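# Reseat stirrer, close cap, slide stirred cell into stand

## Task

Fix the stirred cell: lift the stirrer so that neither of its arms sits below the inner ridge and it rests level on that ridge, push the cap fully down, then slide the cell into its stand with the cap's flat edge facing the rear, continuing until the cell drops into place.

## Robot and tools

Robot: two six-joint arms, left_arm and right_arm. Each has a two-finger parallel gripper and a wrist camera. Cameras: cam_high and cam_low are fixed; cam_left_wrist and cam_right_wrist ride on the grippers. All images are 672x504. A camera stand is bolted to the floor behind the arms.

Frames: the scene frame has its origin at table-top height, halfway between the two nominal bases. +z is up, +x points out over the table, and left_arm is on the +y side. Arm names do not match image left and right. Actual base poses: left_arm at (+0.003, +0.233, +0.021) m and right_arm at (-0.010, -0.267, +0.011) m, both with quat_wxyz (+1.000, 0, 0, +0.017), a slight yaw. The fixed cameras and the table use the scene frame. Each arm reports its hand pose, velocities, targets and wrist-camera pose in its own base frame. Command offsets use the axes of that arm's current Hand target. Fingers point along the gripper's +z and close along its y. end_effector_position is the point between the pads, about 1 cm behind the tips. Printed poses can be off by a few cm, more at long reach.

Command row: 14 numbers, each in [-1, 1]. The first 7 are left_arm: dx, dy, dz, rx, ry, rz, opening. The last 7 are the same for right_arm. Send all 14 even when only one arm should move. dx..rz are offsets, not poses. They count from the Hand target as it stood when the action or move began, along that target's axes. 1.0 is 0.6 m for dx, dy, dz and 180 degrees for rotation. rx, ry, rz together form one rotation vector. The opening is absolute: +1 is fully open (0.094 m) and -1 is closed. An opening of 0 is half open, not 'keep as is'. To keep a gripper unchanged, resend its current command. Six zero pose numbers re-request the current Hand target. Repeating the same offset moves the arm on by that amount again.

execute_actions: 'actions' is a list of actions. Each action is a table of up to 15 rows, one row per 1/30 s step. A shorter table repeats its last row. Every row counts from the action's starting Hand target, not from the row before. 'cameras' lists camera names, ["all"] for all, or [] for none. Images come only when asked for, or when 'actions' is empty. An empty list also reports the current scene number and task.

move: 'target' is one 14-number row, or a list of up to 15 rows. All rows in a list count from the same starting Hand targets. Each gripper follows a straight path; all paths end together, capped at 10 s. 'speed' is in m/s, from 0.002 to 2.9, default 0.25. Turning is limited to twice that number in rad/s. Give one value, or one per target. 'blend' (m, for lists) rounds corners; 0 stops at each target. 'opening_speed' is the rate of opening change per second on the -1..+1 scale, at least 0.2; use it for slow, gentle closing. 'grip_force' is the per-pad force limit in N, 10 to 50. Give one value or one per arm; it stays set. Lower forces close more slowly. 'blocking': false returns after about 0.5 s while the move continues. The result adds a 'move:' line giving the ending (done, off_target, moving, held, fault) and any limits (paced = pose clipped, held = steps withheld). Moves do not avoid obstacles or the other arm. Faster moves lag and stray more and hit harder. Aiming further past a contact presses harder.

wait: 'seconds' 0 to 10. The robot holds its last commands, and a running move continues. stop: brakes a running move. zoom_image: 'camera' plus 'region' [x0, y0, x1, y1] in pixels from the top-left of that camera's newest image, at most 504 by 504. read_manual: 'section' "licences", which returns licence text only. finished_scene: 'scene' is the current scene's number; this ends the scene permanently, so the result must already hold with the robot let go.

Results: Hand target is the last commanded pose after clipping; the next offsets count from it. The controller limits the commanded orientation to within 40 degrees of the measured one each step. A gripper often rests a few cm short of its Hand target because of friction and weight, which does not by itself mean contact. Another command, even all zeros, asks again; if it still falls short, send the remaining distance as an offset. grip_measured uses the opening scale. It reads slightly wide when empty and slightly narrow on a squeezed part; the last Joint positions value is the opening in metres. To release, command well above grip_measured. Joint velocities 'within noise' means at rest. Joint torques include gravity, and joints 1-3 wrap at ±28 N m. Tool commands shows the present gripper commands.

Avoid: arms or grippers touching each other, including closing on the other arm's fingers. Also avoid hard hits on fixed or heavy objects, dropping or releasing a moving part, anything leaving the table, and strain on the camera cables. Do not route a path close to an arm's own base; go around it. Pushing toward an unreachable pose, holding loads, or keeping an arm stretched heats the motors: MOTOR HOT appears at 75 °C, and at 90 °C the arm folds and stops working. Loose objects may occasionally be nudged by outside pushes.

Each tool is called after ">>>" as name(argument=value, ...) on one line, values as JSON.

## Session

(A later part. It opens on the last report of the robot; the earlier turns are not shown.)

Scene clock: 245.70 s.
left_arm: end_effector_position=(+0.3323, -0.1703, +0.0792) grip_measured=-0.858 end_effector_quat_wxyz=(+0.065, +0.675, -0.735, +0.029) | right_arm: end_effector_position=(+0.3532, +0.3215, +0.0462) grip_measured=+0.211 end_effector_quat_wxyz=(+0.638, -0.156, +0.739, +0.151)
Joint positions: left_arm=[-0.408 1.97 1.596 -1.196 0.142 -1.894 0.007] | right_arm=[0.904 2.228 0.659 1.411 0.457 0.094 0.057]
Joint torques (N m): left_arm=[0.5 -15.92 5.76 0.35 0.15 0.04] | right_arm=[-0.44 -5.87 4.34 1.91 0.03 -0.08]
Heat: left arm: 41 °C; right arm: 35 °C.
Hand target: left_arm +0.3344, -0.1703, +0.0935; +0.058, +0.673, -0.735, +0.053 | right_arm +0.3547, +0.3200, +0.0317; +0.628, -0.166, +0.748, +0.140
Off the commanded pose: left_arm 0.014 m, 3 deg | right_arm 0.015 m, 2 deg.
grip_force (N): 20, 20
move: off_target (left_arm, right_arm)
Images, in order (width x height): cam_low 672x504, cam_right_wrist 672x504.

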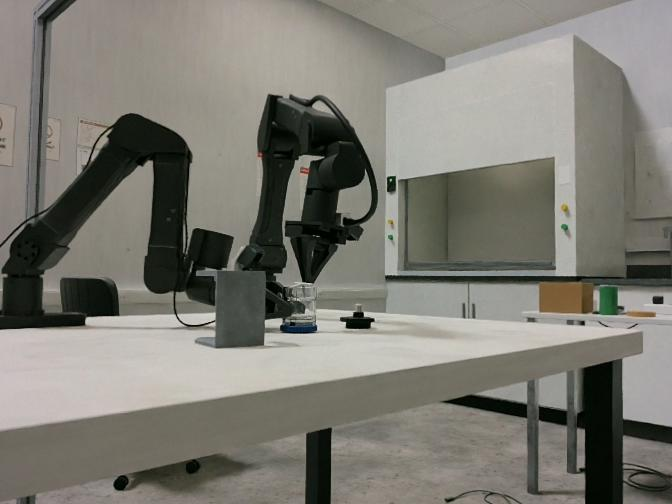

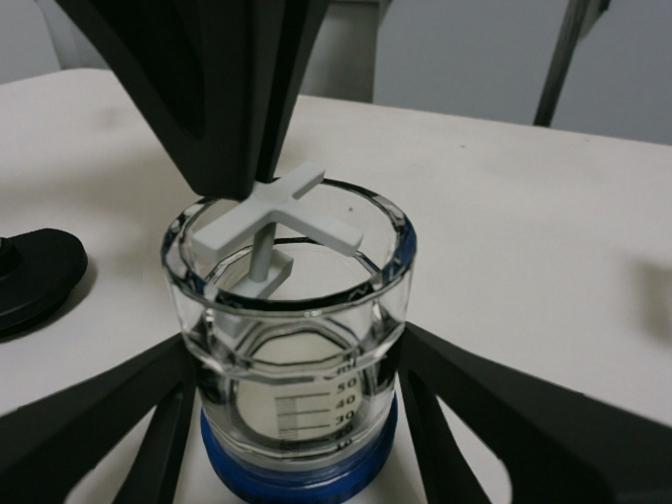

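>>> move(target=[0.01,0,0.012,0,0,0,-1,0,0,0,0,0,0,0.1], speed=0.08, cameras=["cam_low","cam_right_wrist"])

>>> zoom_image(camera="cam_right_wrist", region=[150, 130, 430, 370])

Scene clock: 251.47 s.
left_arm: end_effector_position=(+0.3331, -0.1734, +0.0777) grip_measured=-0.858 end_effector_quat_wxyz=(-0.063, -0.673, +0.736, -0.033) | right_arm: end_effector_position=(+0.3532, +0.3215, +0.0462) grip_measured=+0.211 end_effector_quat_wxyz=(+0.638, -0.156, +0.739, +0.151)
Joint positions: left_arm=[-0.414 1.97 1.59 -1.18 0.143 -1.897 0.007] | right_arm=[0.904 2.228 0.659 1.411 0.457 0.094 0.057]
Joint torques (N m): left_arm=[-0.54 -14.9 5.55 0.45 0.17 -0.08] | right_arm=[-0.43 -5.85 4.36 1.91 0.03 -0.07]
Heat: left arm: 42 °C; right arm: 36 °C.
Hand target: left_arm +0.3338, -0.1773, +0.0873; -0.058, -0.673, +0.735, -0.053 | right_arm +0.3547, +0.3200, +0.0317; +0.628, -0.166, +0.748, +0.140
Off the commanded pose: left_arm 0.010 m, 2 deg | right_arm 0.015 m, 2 deg.
grip_force (N): 20, 20
move: off_target (right_arm)
Images, in order (width x height): cam_low 672x504, cam_right_wrist 672x504.

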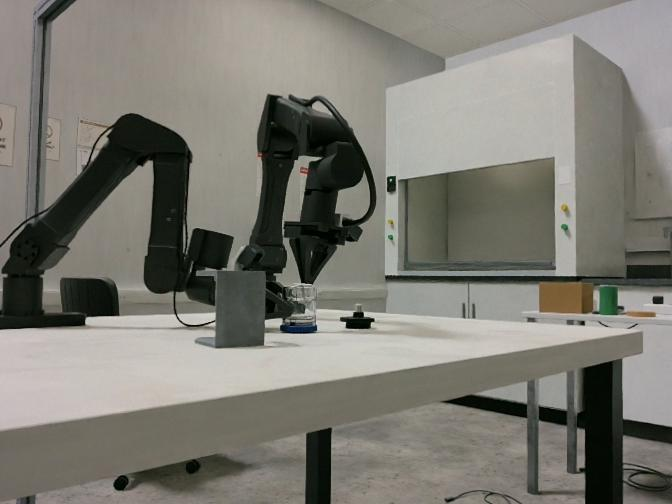

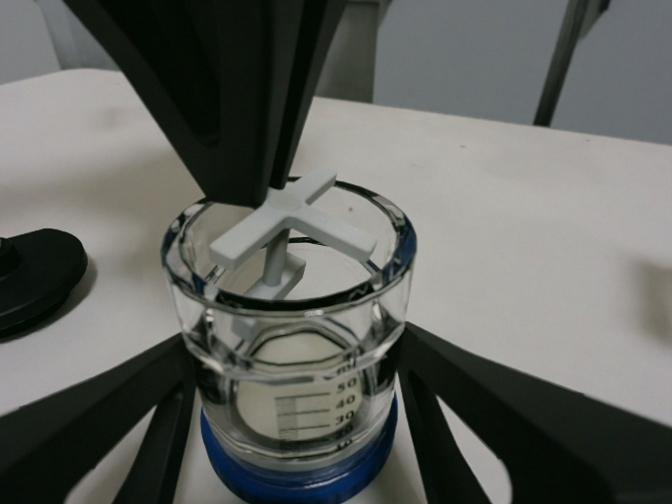

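Scaled by 1.800 from the camera's 672x504 image, which has a finer 960x720 frame.

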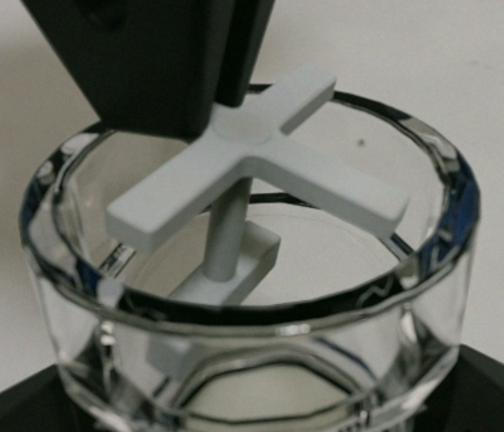

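>>> move(target=[0.001,0,0.018,0,0,0,-1,0,0,0,0,0,0,0.1], speed=0.08, cameras=["cam_low","cam_right_wrist"])

>>> zoom_image(camera="cam_right_wrist", region=[150, 130, 430, 370])

>>> zoom_image(camera="cam_low", region=[260, 270, 340, 345])

Scene clock: 255.63 s.
left_arm: end_effector_position=(+0.3331, -0.1748, +0.0726) grip_measured=-0.858 end_effector_quat_wxyz=(+0.062, +0.674, -0.735, +0.037) | right_arm: end_effector_position=(+0.3532, +0.3215, +0.0462) grip_measured=+0.211 end_effector_quat_wxyz=(+0.638, -0.156, +0.739, +0.151)
Joint positions: left_arm=[-0.418 1.968 1.565 -1.15 0.143 -1.904 0.007] | right_arm=[0.904 2.228 0.659 1.411 0.457 0.094 0.057]
Joint torques (N m): left_arm=[-0.75 -13.79 5.14 0.58 0.14 -0.14] | right_arm=[-0.46 -5.87 4.38 1.91 0.04 -0.07]
Heat: left arm: 42 °C; right arm: 36 °C.
Hand target: left_arm +0.3336, -0.1796, +0.0767; +0.058, +0.673, -0.735, +0.053 | right_arm +0.3547, +0.3200, +0.0317; +0.628, -0.166, +0.748, +0.140
Off the commanded pose: left_arm 0.006 m, 2 deg | right_arm 0.015 m, 2 deg.
grip_force (N): 20, 20
move: off_target (right_arm)
Images, in order (width x height): cam_low 672x504, cam_right_wrist 672x504.

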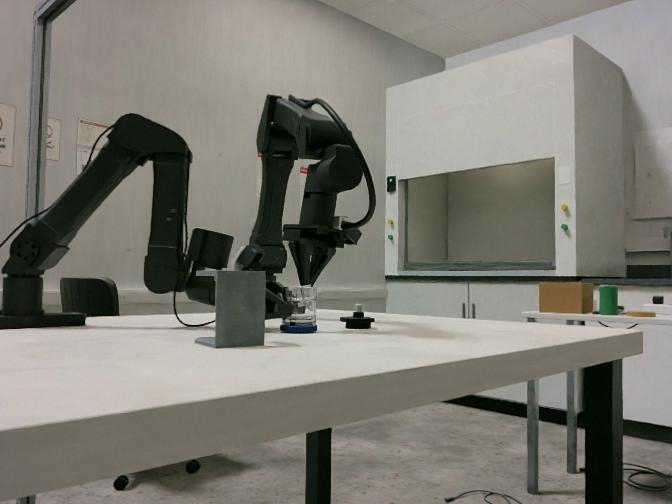

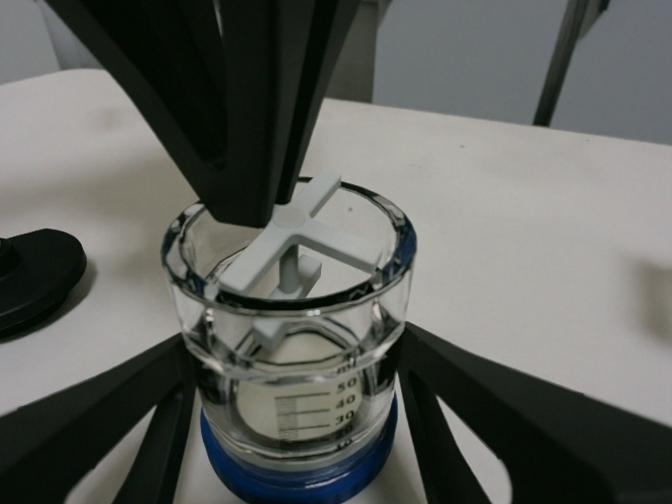

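Scaled by 1.800 from the camera's 672x504 image, which has a finer 960x720 frame.

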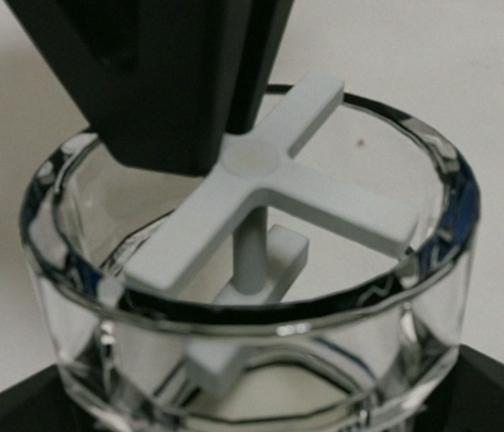

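Scaled by 6.300 from the camera's 672x504 image, which has a finer 960x720 frame.

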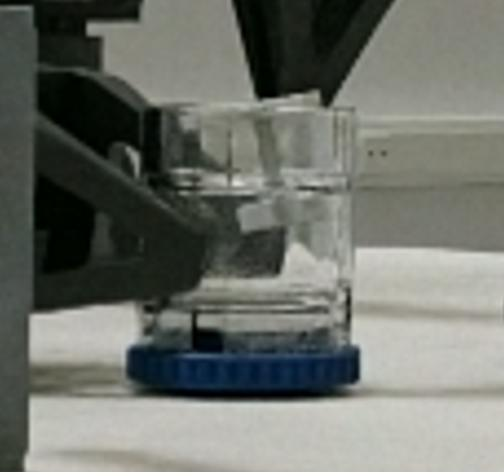

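>>> zoom_image(camera="cam_right_wrist", region=[200, 150, 430, 330])

>>> zoom_image(camera="cam_low", region=[275, 280, 325, 315])

Scaled by 2.191 from the camera's 672x504 image, which has a finer 960x720 frame.

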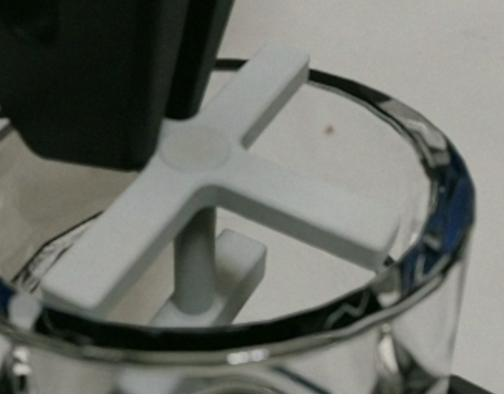

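Scaled by 10.080 from the camera's 672x504 image, which has a finer 960x720 frame.

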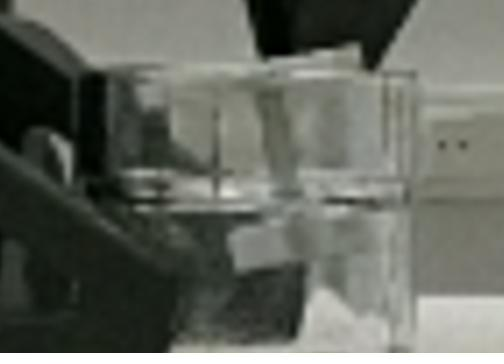

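>>> move(target=[0.0,0.007,-0.015,0,0.03,0,-1,0,0,0,0,0,0,0.1], speed=0.08, cameras=["cam_low","cam_right_wrist"])

>>> zoom_image(camera="cam_right_wrist", region=[150, 130, 430, 370])

>>> zoom_image(camera="cam_low", region=[260, 270, 340, 345])

Scene clock: 279.13 s.
left_arm: end_effector_position=(+0.3295, -0.1763, +0.0721) grip_measured=-0.858 end_effector_quat_wxyz=(+0.094, +0.673, -0.731, +0.063) | right_arm: end_effector_position=(+0.3532, +0.3215, +0.0462) grip_measured=+0.211 end_effector_quat_wxyz=(+0.638, -0.156, +0.739, +0.151)
Joint positions: left_arm=[-0.387 1.941 1.515 -1.11 0.224 -1.88 0.007] | right_arm=[0.904 2.228 0.659 1.411 0.457 0.094 0.057]
Joint torques (N m): left_arm=[0.32 -15.45 5.67 0.36 0.36 -0.04] | right_arm=[-0.44 -5.86 4.34 1.92 0.03 -0.08]
Heat: left arm: 38 °C; right arm: 36 °C.
Hand target: left_arm +0.3294, -0.1779, +0.0855; +0.092, +0.670, -0.732, +0.085 | right_arm +0.3547, +0.3200, +0.0317; +0.628, -0.166, +0.748, +0.139
Off the commanded pose: left_arm 0.014 m, 3 deg | right_arm 0.015 m, 2 deg.
grip_force (N): 20, 20
move: off_target (left_arm, right_arm)
Images, in order (width x height): cam_low 672x504, cam_right_wrist 672x504.

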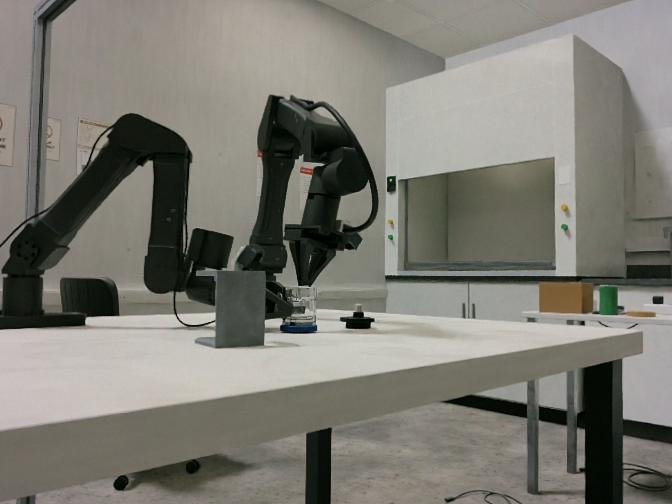

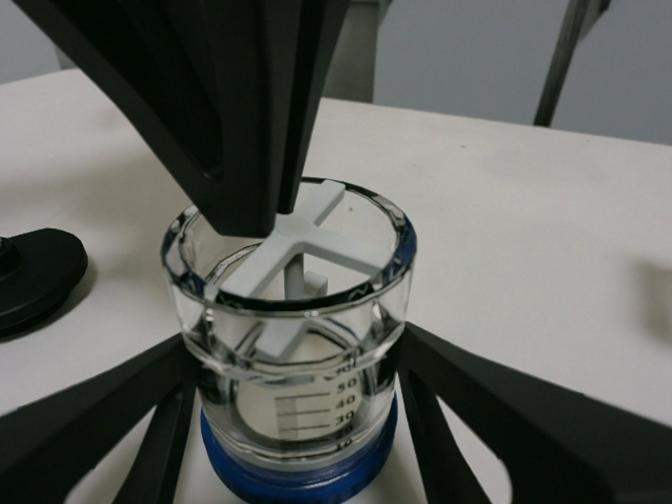

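Scaled by 1.800 from the camera's 672x504 image, which has a finer 960x720 frame.

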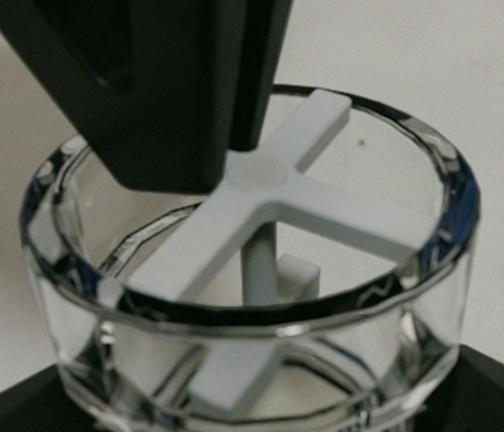

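Scaled by 6.300 from the camera's 672x504 image, which has a finer 960x720 frame.

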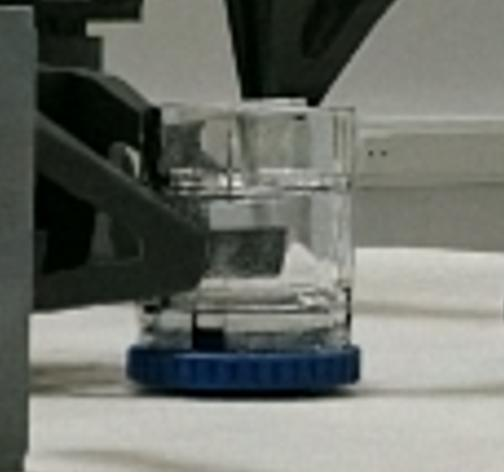

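>>> move(target=[-0.003,0,0.035,0,0,0,-1,0,0,0,0,0,0,0.1], speed=0.08, cameras=["cam_low","cam_right_wrist"])

>>> zoom_image(camera="cam_right_wrist", region=[150, 130, 430, 370])

>>> zoom_image(camera="cam_low", region=[260, 270, 340, 345])

Scene clock: 283.40 s.
left_arm: end_effector_position=(+0.3298, -0.1766, +0.0649) grip_measured=-0.858 end_effector_quat_wxyz=(+0.090, +0.672, -0.731, +0.072) | right_arm: end_effector_position=(+0.3532, +0.3215, +0.0462) grip_measured=+0.211 end_effector_quat_wxyz=(+0.638, -0.156, +0.739, +0.151)
Joint positions: left_arm=[-0.387 1.93 1.47 -1.056 0.225 -1.879 0.007] | right_arm=[0.904 2.228 0.659 1.411 0.457 0.094 0.057]
Joint torques (N m): left_arm=[-0.44 -12.53 4.82 0.71 0.3 -0.11] | right_arm=[-0.43 -5.87 4.37 1.92 0.03 -0.08]
Heat: left arm: 40 °C; right arm: 36 °C.
Hand target: left_arm +0.3292, -0.1813, +0.0648; +0.092, +0.670, -0.732, +0.085 | right_arm +0.3547, +0.3200, +0.0317; +0.628, -0.166, +0.748, +0.139
Off the commanded pose: left_arm 0.005 m, 2 deg | right_arm 0.015 m, 2 deg.
grip_force (N): 20, 20
move: off_target (right_arm)
Images, in order (width x height): cam_low 672x504, cam_right_wrist 672x504.

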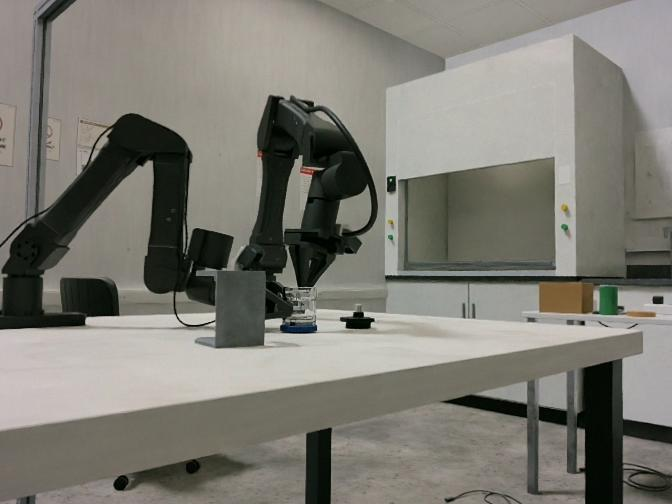

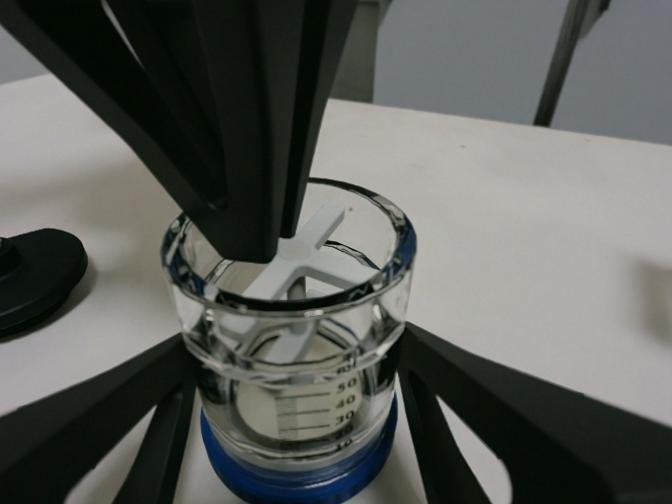

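Scaled by 1.800 from the camera's 672x504 image, which has a finer 960x720 frame.

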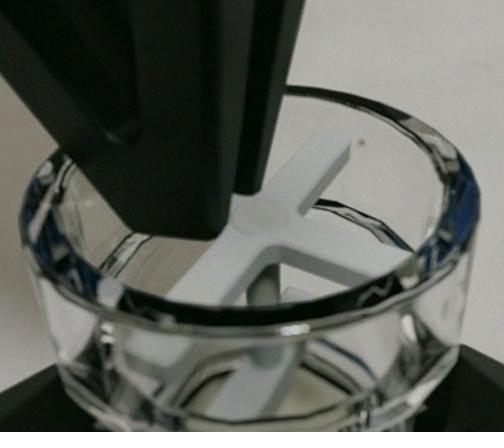

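Scaled by 6.300 from the camera's 672x504 image, which has a finer 960x720 frame.

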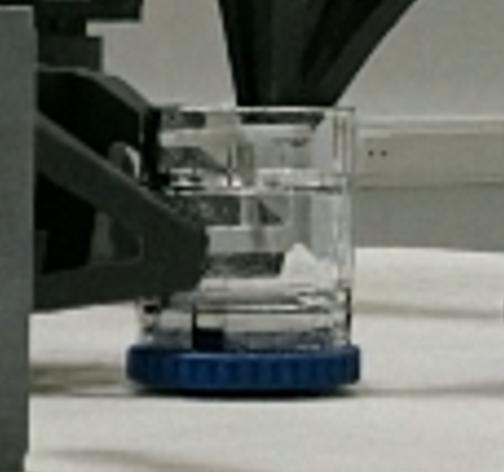

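>>> move(target=[-0.004,0,0.012,0,0,0,-1,0,0,0,0,0,0,0.1], speed=0.08, cameras=["cam_low","cam_right_wrist"])

>>> zoom_image(camera="cam_right_wrist", region=[150, 130, 430, 370])

>>> zoom_image(camera="cam_low", region=[260, 270, 340, 345])

Scene clock: 288.23 s.
left_arm: end_effector_position=(+0.3299, -0.1767, +0.0645) grip_measured=-0.858 end_effector_quat_wxyz=(+0.088, +0.672, -0.732, +0.077) | right_arm: end_effector_position=(+0.3532, +0.3215, +0.0462) grip_measured=+0.211 end_effector_quat_wxyz=(+0.638, -0.156, +0.739, +0.151)
Joint positions: left_arm=[-0.387 1.921 1.454 -1.039 0.225 -1.879 0.007] | right_arm=[0.904 2.228 0.659 1.411 0.457 0.094 0.057]
Joint torques (N m): left_arm=[-0.4 -11.07 4.16 0.82 0.32 -0.09] | right_arm=[-0.47 -5.87 4.38 1.92 0.03 -0.07]
Heat: left arm: 40 °C; right arm: 36 °C.
Hand target: left_arm +0.3293, -0.1808, +0.0573; +0.092, +0.670, -0.732, +0.085 | right_arm +0.3547, +0.3200, +0.0317; +0.628, -0.166, +0.748, +0.139
Off the commanded pose: left_arm 0.008 m, 1 deg | right_arm 0.015 m, 2 deg.
grip_force (N): 20, 20
move: off_target (right_arm)
Images, in order (width x height): cam_low 672x504, cam_right_wrist 672x504.

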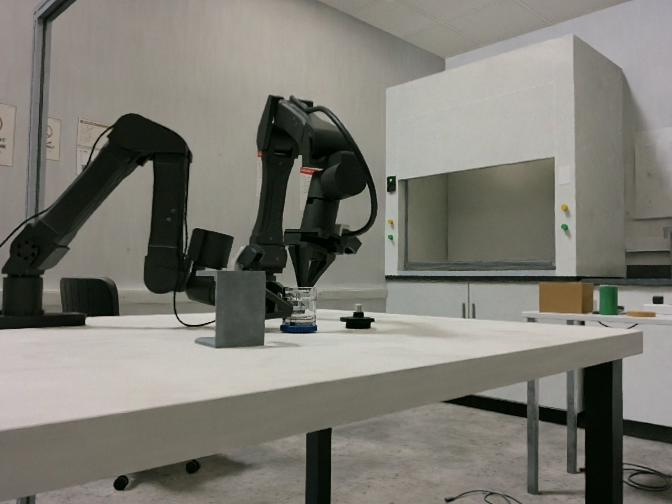

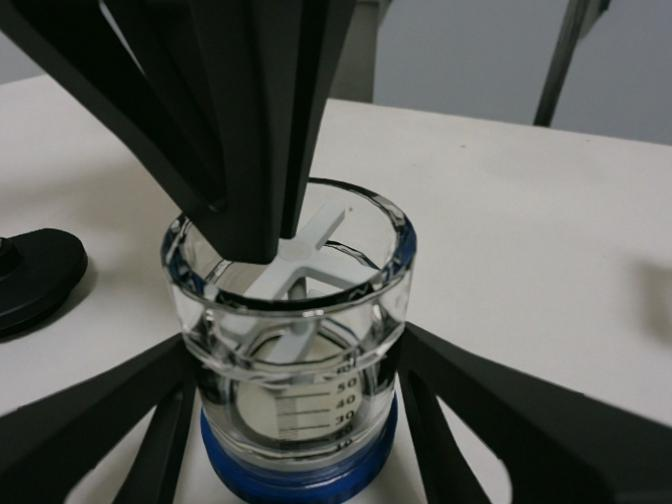

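Scaled by 1.800 from the camera's 672x504 image, which has a finer 960x720 frame.

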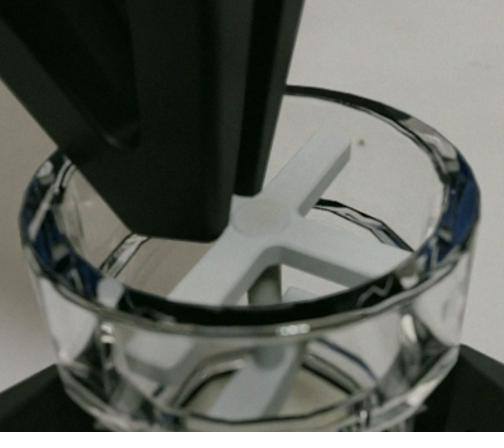

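Scaled by 6.300 from the camera's 672x504 image, which has a finer 960x720 frame.

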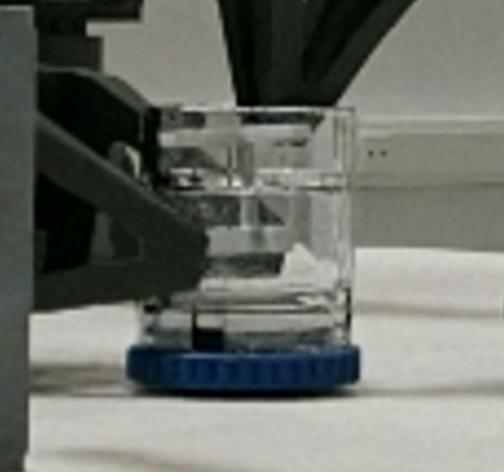

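>>> move(target=[-0.004,0,0.01,0,0,0,-1,0,0,0,0,0,0,0.1], speed=0.08, cameras=["cam_low","cam_right_wrist"])

>>> zoom_image(camera="cam_right_wrist", region=[150, 130, 430, 370])

>>> zoom_image(camera="cam_low", region=[260, 270, 340, 345])

Scene clock: 293.17 s.
left_arm: end_effector_position=(+0.3300, -0.1770, +0.0641) grip_measured=-0.858 end_effector_quat_wxyz=(-0.086, -0.671, +0.732, -0.082) | right_arm: end_effector_position=(+0.3532, +0.3215, +0.0462) grip_measured=+0.211 end_effector_quat_wxyz=(+0.638, -0.156, +0.739, +0.151)
Joint positions: left_arm=[-0.387 1.912 1.44 -1.023 0.226 -1.879 0.007] | right_arm=[0.904 2.228 0.659 1.411 0.457 0.094 0.057]
Joint torques (N m): left_arm=[-0.14 -9.76 3.66 0.95 0.31 -0.1] | right_arm=[-0.43 -5.86 4.36 1.91 0.03 -0.07]
Heat: left arm: 39 °C; right arm: 36 °C.
Hand target: left_arm +0.3293, -0.1800, +0.0508; -0.092, -0.670, +0.732, -0.085 | right_arm +0.3547, +0.3200, +0.0317; +0.628, -0.166, +0.748, +0.139
Off the commanded pose: left_arm 0.014 m, 1 deg | right_arm 0.015 m, 2 deg.
grip_force (N): 20, 20
move: off_target (left_arm, right_arm)
Images, in order (width x height): cam_low 672x504, cam_right_wrist 672x504.

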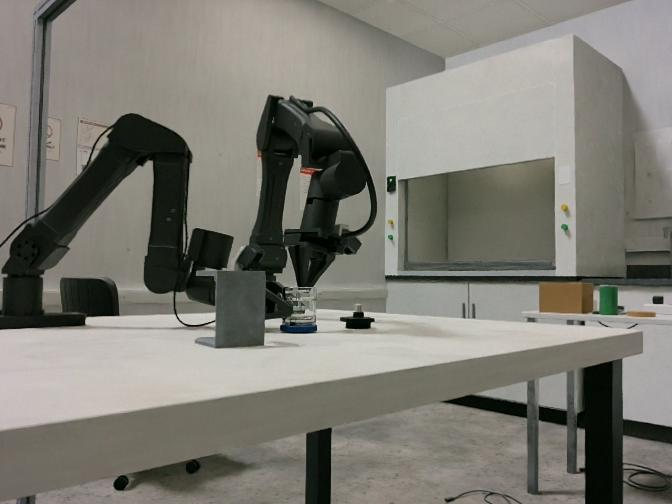

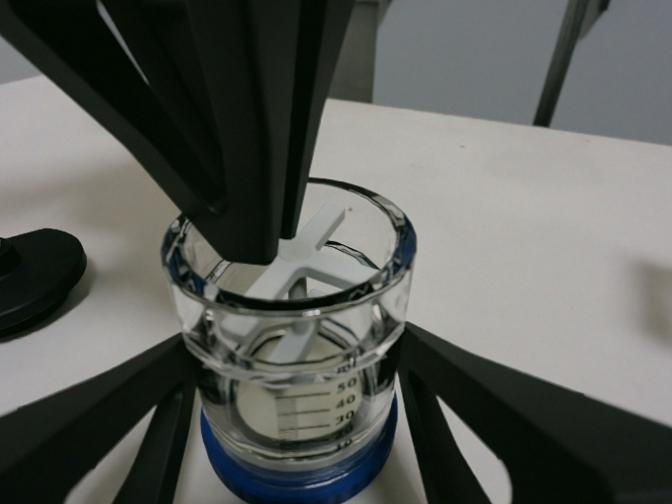

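Scaled by 1.800 from the camera's 672x504 image, which has a finer 960x720 frame.

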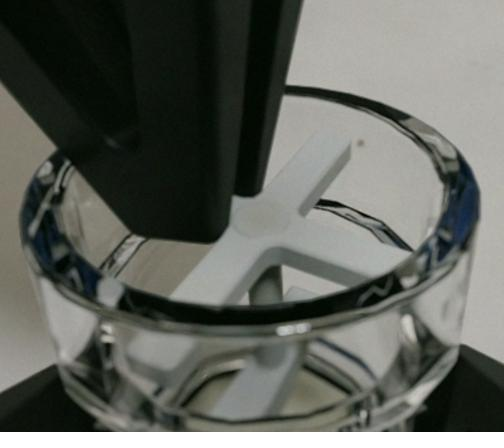

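Scaled by 6.300 from the camera's 672x504 image, which has a finer 960x720 frame.

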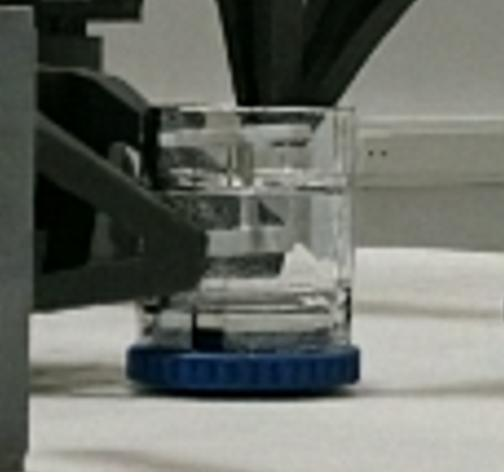

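>>> move(target=[0.003,0,-0.009,0,-0.026,0,-1,0,0,0,0,0,0,0.1], speed=0.08, cameras=["cam_low","cam_right_wrist"])

>>> zoom_image(camera="cam_right_wrist", region=[150, 130, 430, 370])

>>> zoom_image(camera="cam_low", region=[260, 270, 340, 345])

Scene clock: 298.50 s.
left_arm: end_effector_position=(+0.3302, -0.1780, +0.0636) grip_measured=-0.858 end_effector_quat_wxyz=(-0.060, -0.671, +0.736, -0.070) | right_arm: end_effector_position=(+0.3532, +0.3215, +0.0462) grip_measured=+0.211 end_effector_quat_wxyz=(+0.638, -0.156, +0.739, +0.151)
Joint positions: left_arm=[-0.418 1.912 1.447 -1.024 0.166 -1.903 0.007] | right_arm=[0.904 2.228 0.659 1.411 0.457 0.094 0.057]
Joint torques (N m): left_arm=[-0.85 -8.72 7.61 0.29 0.05 -0.17] | right_arm=[-0.44 -5.87 4.34 1.91 0.03 -0.07]
Heat: left arm: 38 °C; right arm: 36 °C.
Hand target: left_arm +0.3292, -0.1802, +0.0564; -0.062, -0.673, +0.735, -0.057 | right_arm +0.3547, +0.3200, +0.0317; +0.628, -0.166, +0.748, +0.140
Off the commanded pose: left_arm 0.008 m, 2 deg | right_arm 0.015 m, 2 deg.
grip_force (N): 20, 20
move: off_target (right_arm)
Images, in order (width x height): cam_low 672x504, cam_right_wrist 672x504.

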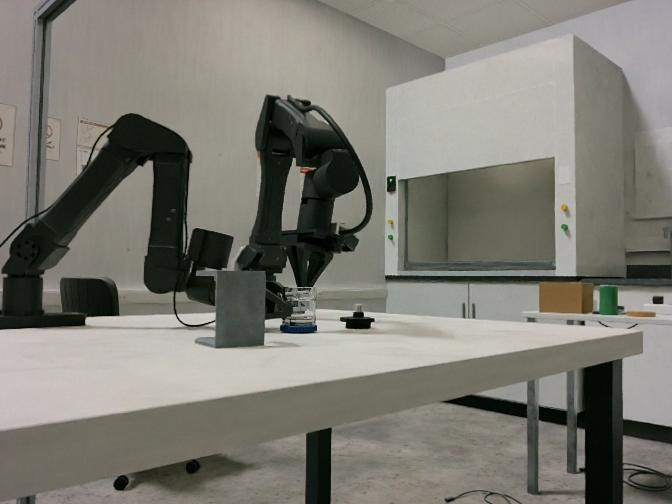

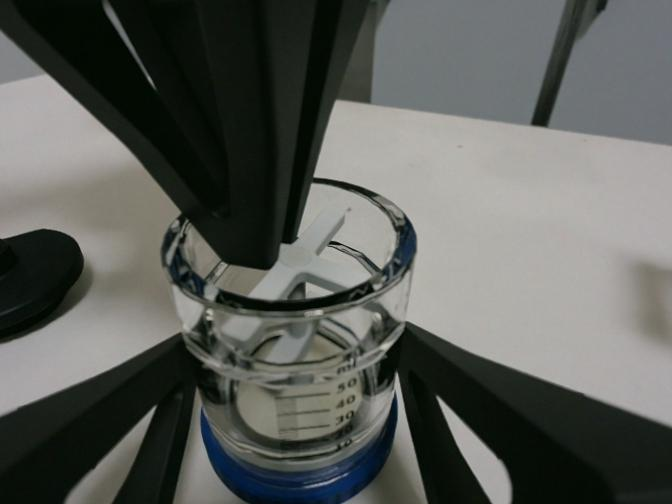

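Scaled by 1.800 from the camera's 672x504 image, which has a finer 960x720 frame.

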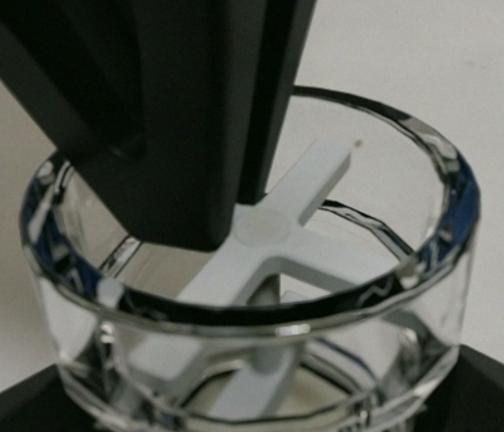

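Scaled by 6.300 from the camera's 672x504 image, which has a finer 960x720 frame.

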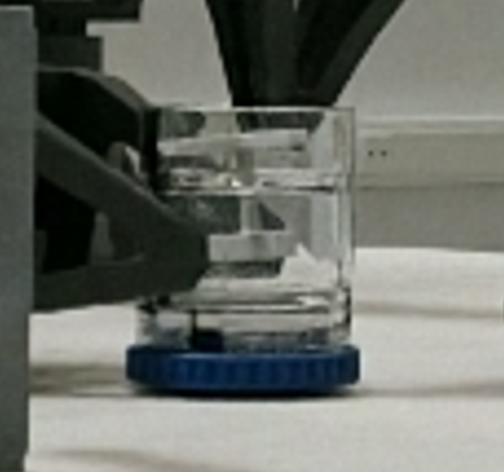

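>>> move(target=[-0.009,0,0.010,0,0,0,-1,0,0,0,0,0,0,0.1], speed=0.08, cameras=["cam_low","cam_right_wrist"])

>>> zoom_image(camera="cam_right_wrist", region=[150, 130, 430, 370])

>>> zoom_image(camera="cam_low", region=[260, 270, 340, 345])

Scene clock: 303.63 s.
left_arm: end_effector_position=(+0.3302, -0.1780, +0.0636) grip_measured=-0.858 end_effector_quat_wxyz=(-0.060, -0.671, +0.736, -0.070) | right_arm: end_effector_position=(+0.3532, +0.3215, +0.0462) grip_measured=+0.211 end_effector_quat_wxyz=(+0.638, -0.156, +0.739, +0.151)
Joint positions: left_arm=[-0.418 1.912 1.447 -1.024 0.166 -1.903 0.007] | right_arm=[0.904 2.228 0.659 1.411 0.457 0.094 0.057]
Joint torques (N m): left_arm=[0.1 -8.59 5.48 0.57 0.05 -0.08] | right_arm=[-0.46 -5.85 4.36 1.91 0.03 -0.08]
Heat: left arm: 37 °C; right arm: 36 °C.
Hand target: left_arm +0.3296, -0.1759, +0.0496; -0.062, -0.673, +0.735, -0.057 | right_arm +0.3547, +0.3200, +0.0317; +0.628, -0.166, +0.748, +0.140
Off the commanded pose: left_arm 0.014 m, 2 deg | right_arm 0.015 m, 2 deg.
grip_force (N): 20, 20
move: off_target (left_arm, right_arm)
Images, in order (width x height): cam_low 672x504, cam_right_wrist 672x504.

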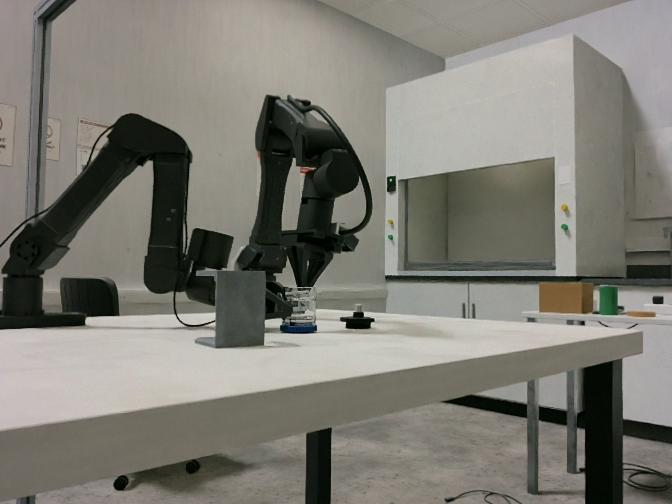

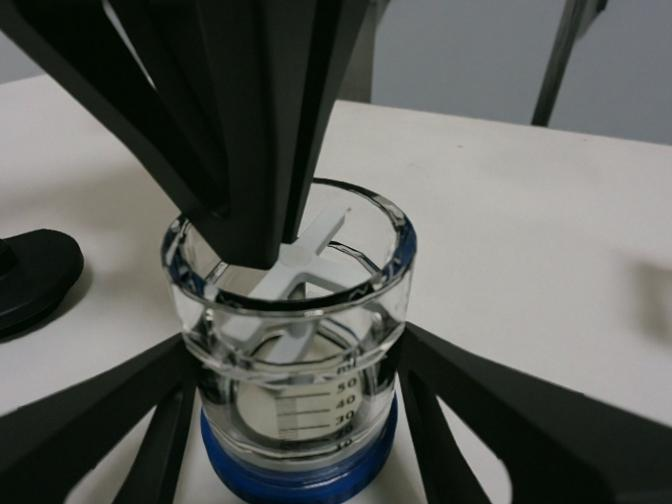

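Scaled by 1.800 from the camera's 672x504 image, which has a finer 960x720 frame.

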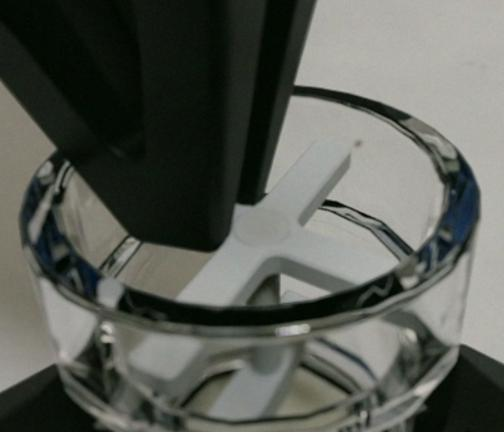

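Scaled by 6.300 from the camera's 672x504 image, which has a finer 960x720 frame.

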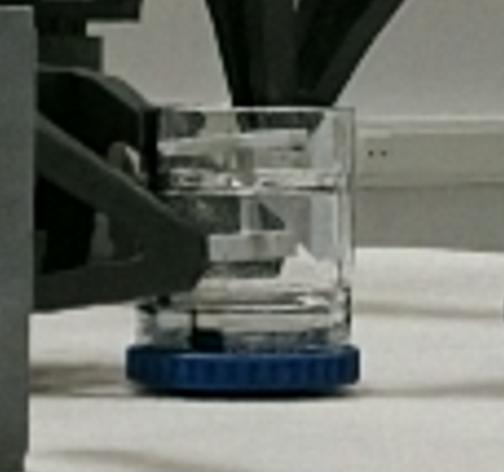

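>>> move(target=[-0.003,0,0.001,0,-0.02,0,-1,0,0,0,0,0,0,0.1], speed=0.08, cameras=["cam_low","cam_right_wrist"])

>>> zoom_image(camera="cam_right_wrist", region=[150, 130, 430, 370])

>>> zoom_image(camera="cam_low", region=[260, 270, 340, 345])

Scene clock: 310.37 s.
left_arm: end_effector_position=(+0.3308, -0.1769, +0.0622) grip_measured=-0.858 end_effector_quat_wxyz=(-0.041, -0.671, +0.738, -0.060) | right_arm: end_effector_position=(+0.3532, +0.3215, +0.0462) grip_measured=+0.211 end_effector_quat_wxyz=(+0.638, -0.156, +0.739, +0.151)
Joint positions: left_arm=[-0.435 1.914 1.448 -1.024 0.121 -1.916 0.007] | right_arm=[0.904 2.228 0.659 1.411 0.457 0.094 0.057]
Joint torques (N m): left_arm=[-0.46 -7.45 7.31 0.27 -0.15 -0.13] | right_arm=[-0.43 -5.86 4.36 1.91 0.04 -0.07]
Heat: left arm: 36 °C; right arm: 36 °C.
Hand target: left_arm +0.3297, -0.1743, +0.0488; -0.039, -0.674, +0.736, -0.036 | right_arm +0.3547, +0.3200, +0.0317; +0.628, -0.166, +0.748, +0.140
Off the commanded pose: left_arm 0.014 m, 3 deg | right_arm 0.015 m, 2 deg.
grip_force (N): 20, 20
move: off_target (left_arm, right_arm)
Images, in order (width x height): cam_low 672x504, cam_right_wrist 672x504.

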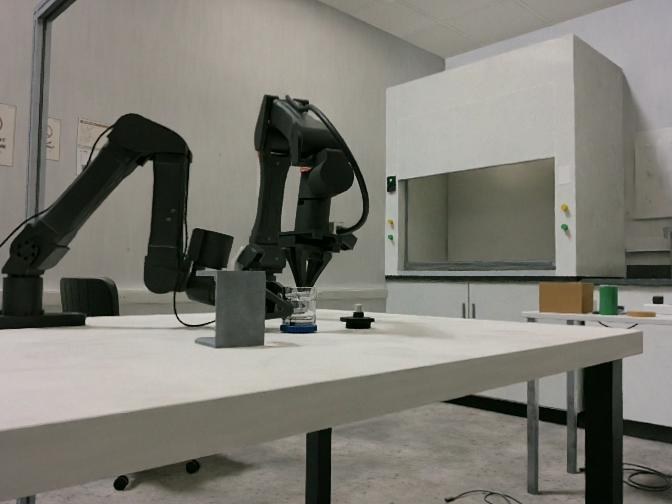

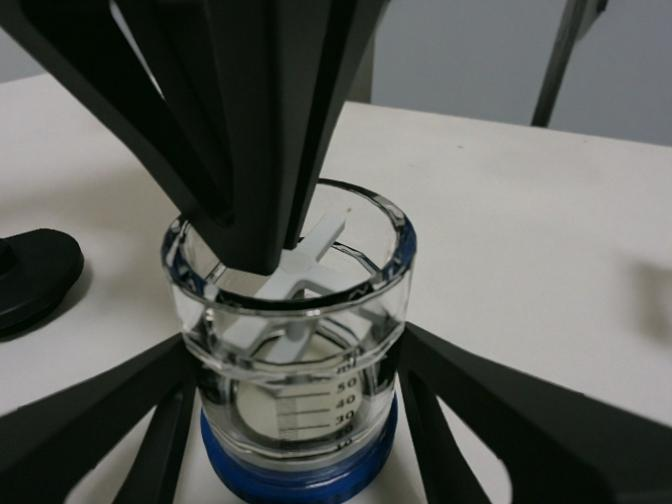

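Scaled by 1.800 from the camera's 672x504 image, which has a finer 960x720 frame.

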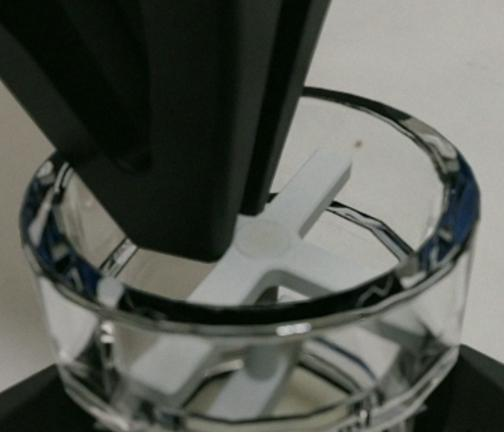

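Scaled by 6.300 from the camera's 672x504 image, which has a finer 960x720 frame.

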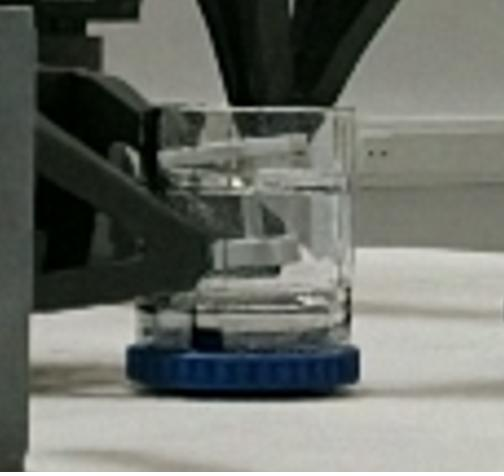

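>>> move(target=[0,0,-0.007,0,0,0,-1,0,0,0,0,0,0,0.1], speed=0.08)

>>> move(target=[0,0,0,0,0,0,-0.74,0,0,0,0,0,0,0.1], opening_speed=0.2, cameras=["cam_low","cam_right_wrist"])

>>> zoom_image(camera="cam_low", region=[260, 270, 340, 345])

Scene clock: 314.63 s.
left_arm: end_effector_position=(+0.3311, -0.1766, +0.0623) grip_measured=-0.858 end_effector_quat_wxyz=(-0.040, -0.671, +0.738, -0.059) | right_arm: end_effector_position=(+0.3532, +0.3215, +0.0462) grip_measured=+0.211 end_effector_quat_wxyz=(+0.638, -0.156, +0.739, +0.151)
Joint positions: left_arm=[-0.435 1.917 1.453 -1.029 0.119 -1.916 0.007] | right_arm=[0.904 2.228 0.659 1.411 0.457 0.094 0.057]
Joint torques (N m): left_arm=[-0.4 -8.03 7.82 0.13 -0.13 -0.14] | right_arm=[-0.4 -5.87 4.37 1.92 0.03 -0.07]
Heat: left arm: 36 °C; right arm: 37 °C.
Hand target: left_arm +0.3298, -0.1739, +0.0530; -0.039, -0.674, +0.736, -0.036 | right_arm +0.3547, +0.3200, +0.0317; +0.628, -0.166, +0.748, +0.140
Off the commanded pose: left_arm 0.010 m, 3 deg | right_arm 0.015 m, 2 deg.
grip_force (N): 20, 20
move: off_target (left_arm, right_arm)

Scene clock: 316.13 s.
left_arm: end_effector_position=(+0.3313, -0.1763, +0.0625) grip_measured=-0.744 end_effector_quat_wxyz=(-0.039, -0.671, +0.738, -0.058) | right_arm: end_effector_position=(+0.3532, +0.3215, +0.0462) grip_measured=+0.211 end_effector_quat_wxyz=(+0.638, -0.158, +0.739, +0.150)
Joint positions: left_arm=[-0.435 1.917 1.453 -1.029 0.117 -1.917 0.012] | right_arm=[0.904 2.228 0.659 1.411 0.457 0.091 0.057]
Joint torques (N m): left_arm=[-0.35 -7.98 7.82 0.14 -0.12 -0.13] | right_arm=[-0.42 -5.86 4.36 1.91 0.03 -0.03]
Heat: left arm: 36 °C; right arm: 37 °C.
Hand target: left_arm +0.3298, -0.1739, +0.0529; -0.039, -0.674, +0.737, -0.036 | right_arm +0.3547, +0.3200, +0.0317; +0.628, -0.166, +0.748, +0.139
Off the commanded pose: left_arm 0.010 m, 3 deg | right_arm 0.015 m, 2 deg.
grip_force (N): 20, 20
move: off_target (left_arm, right_arm)
Images, in order (width x height): cam_low 672x504, cam_right_wrist 672x504.

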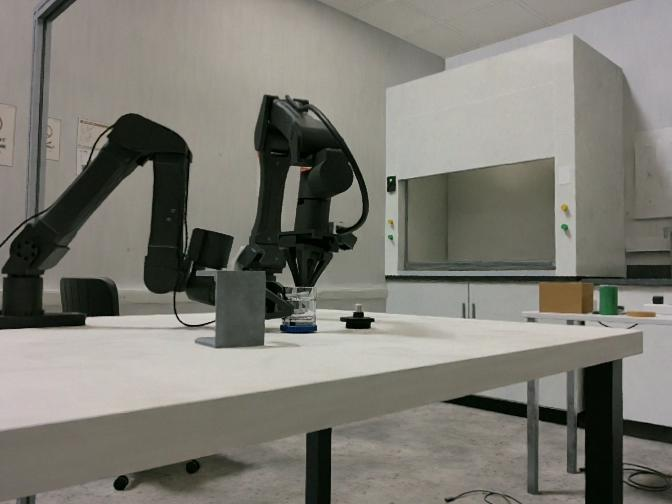

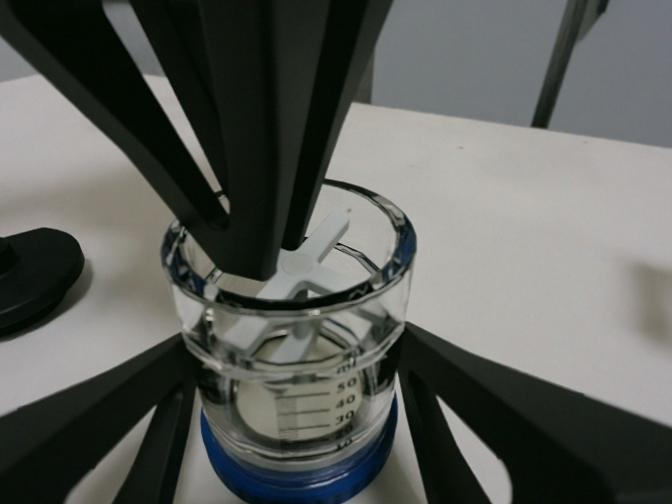

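Scaled by 6.300 from the camera's 672x504 image, which has a finer 960x720 frame.

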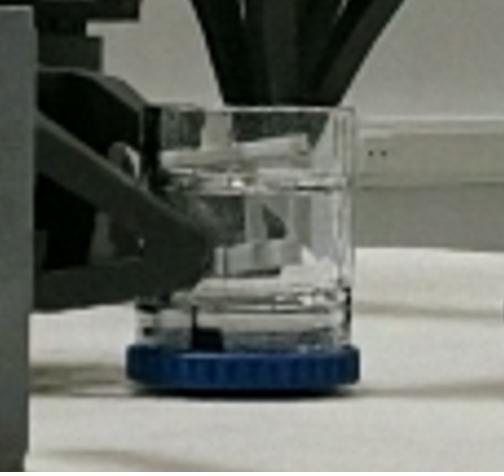

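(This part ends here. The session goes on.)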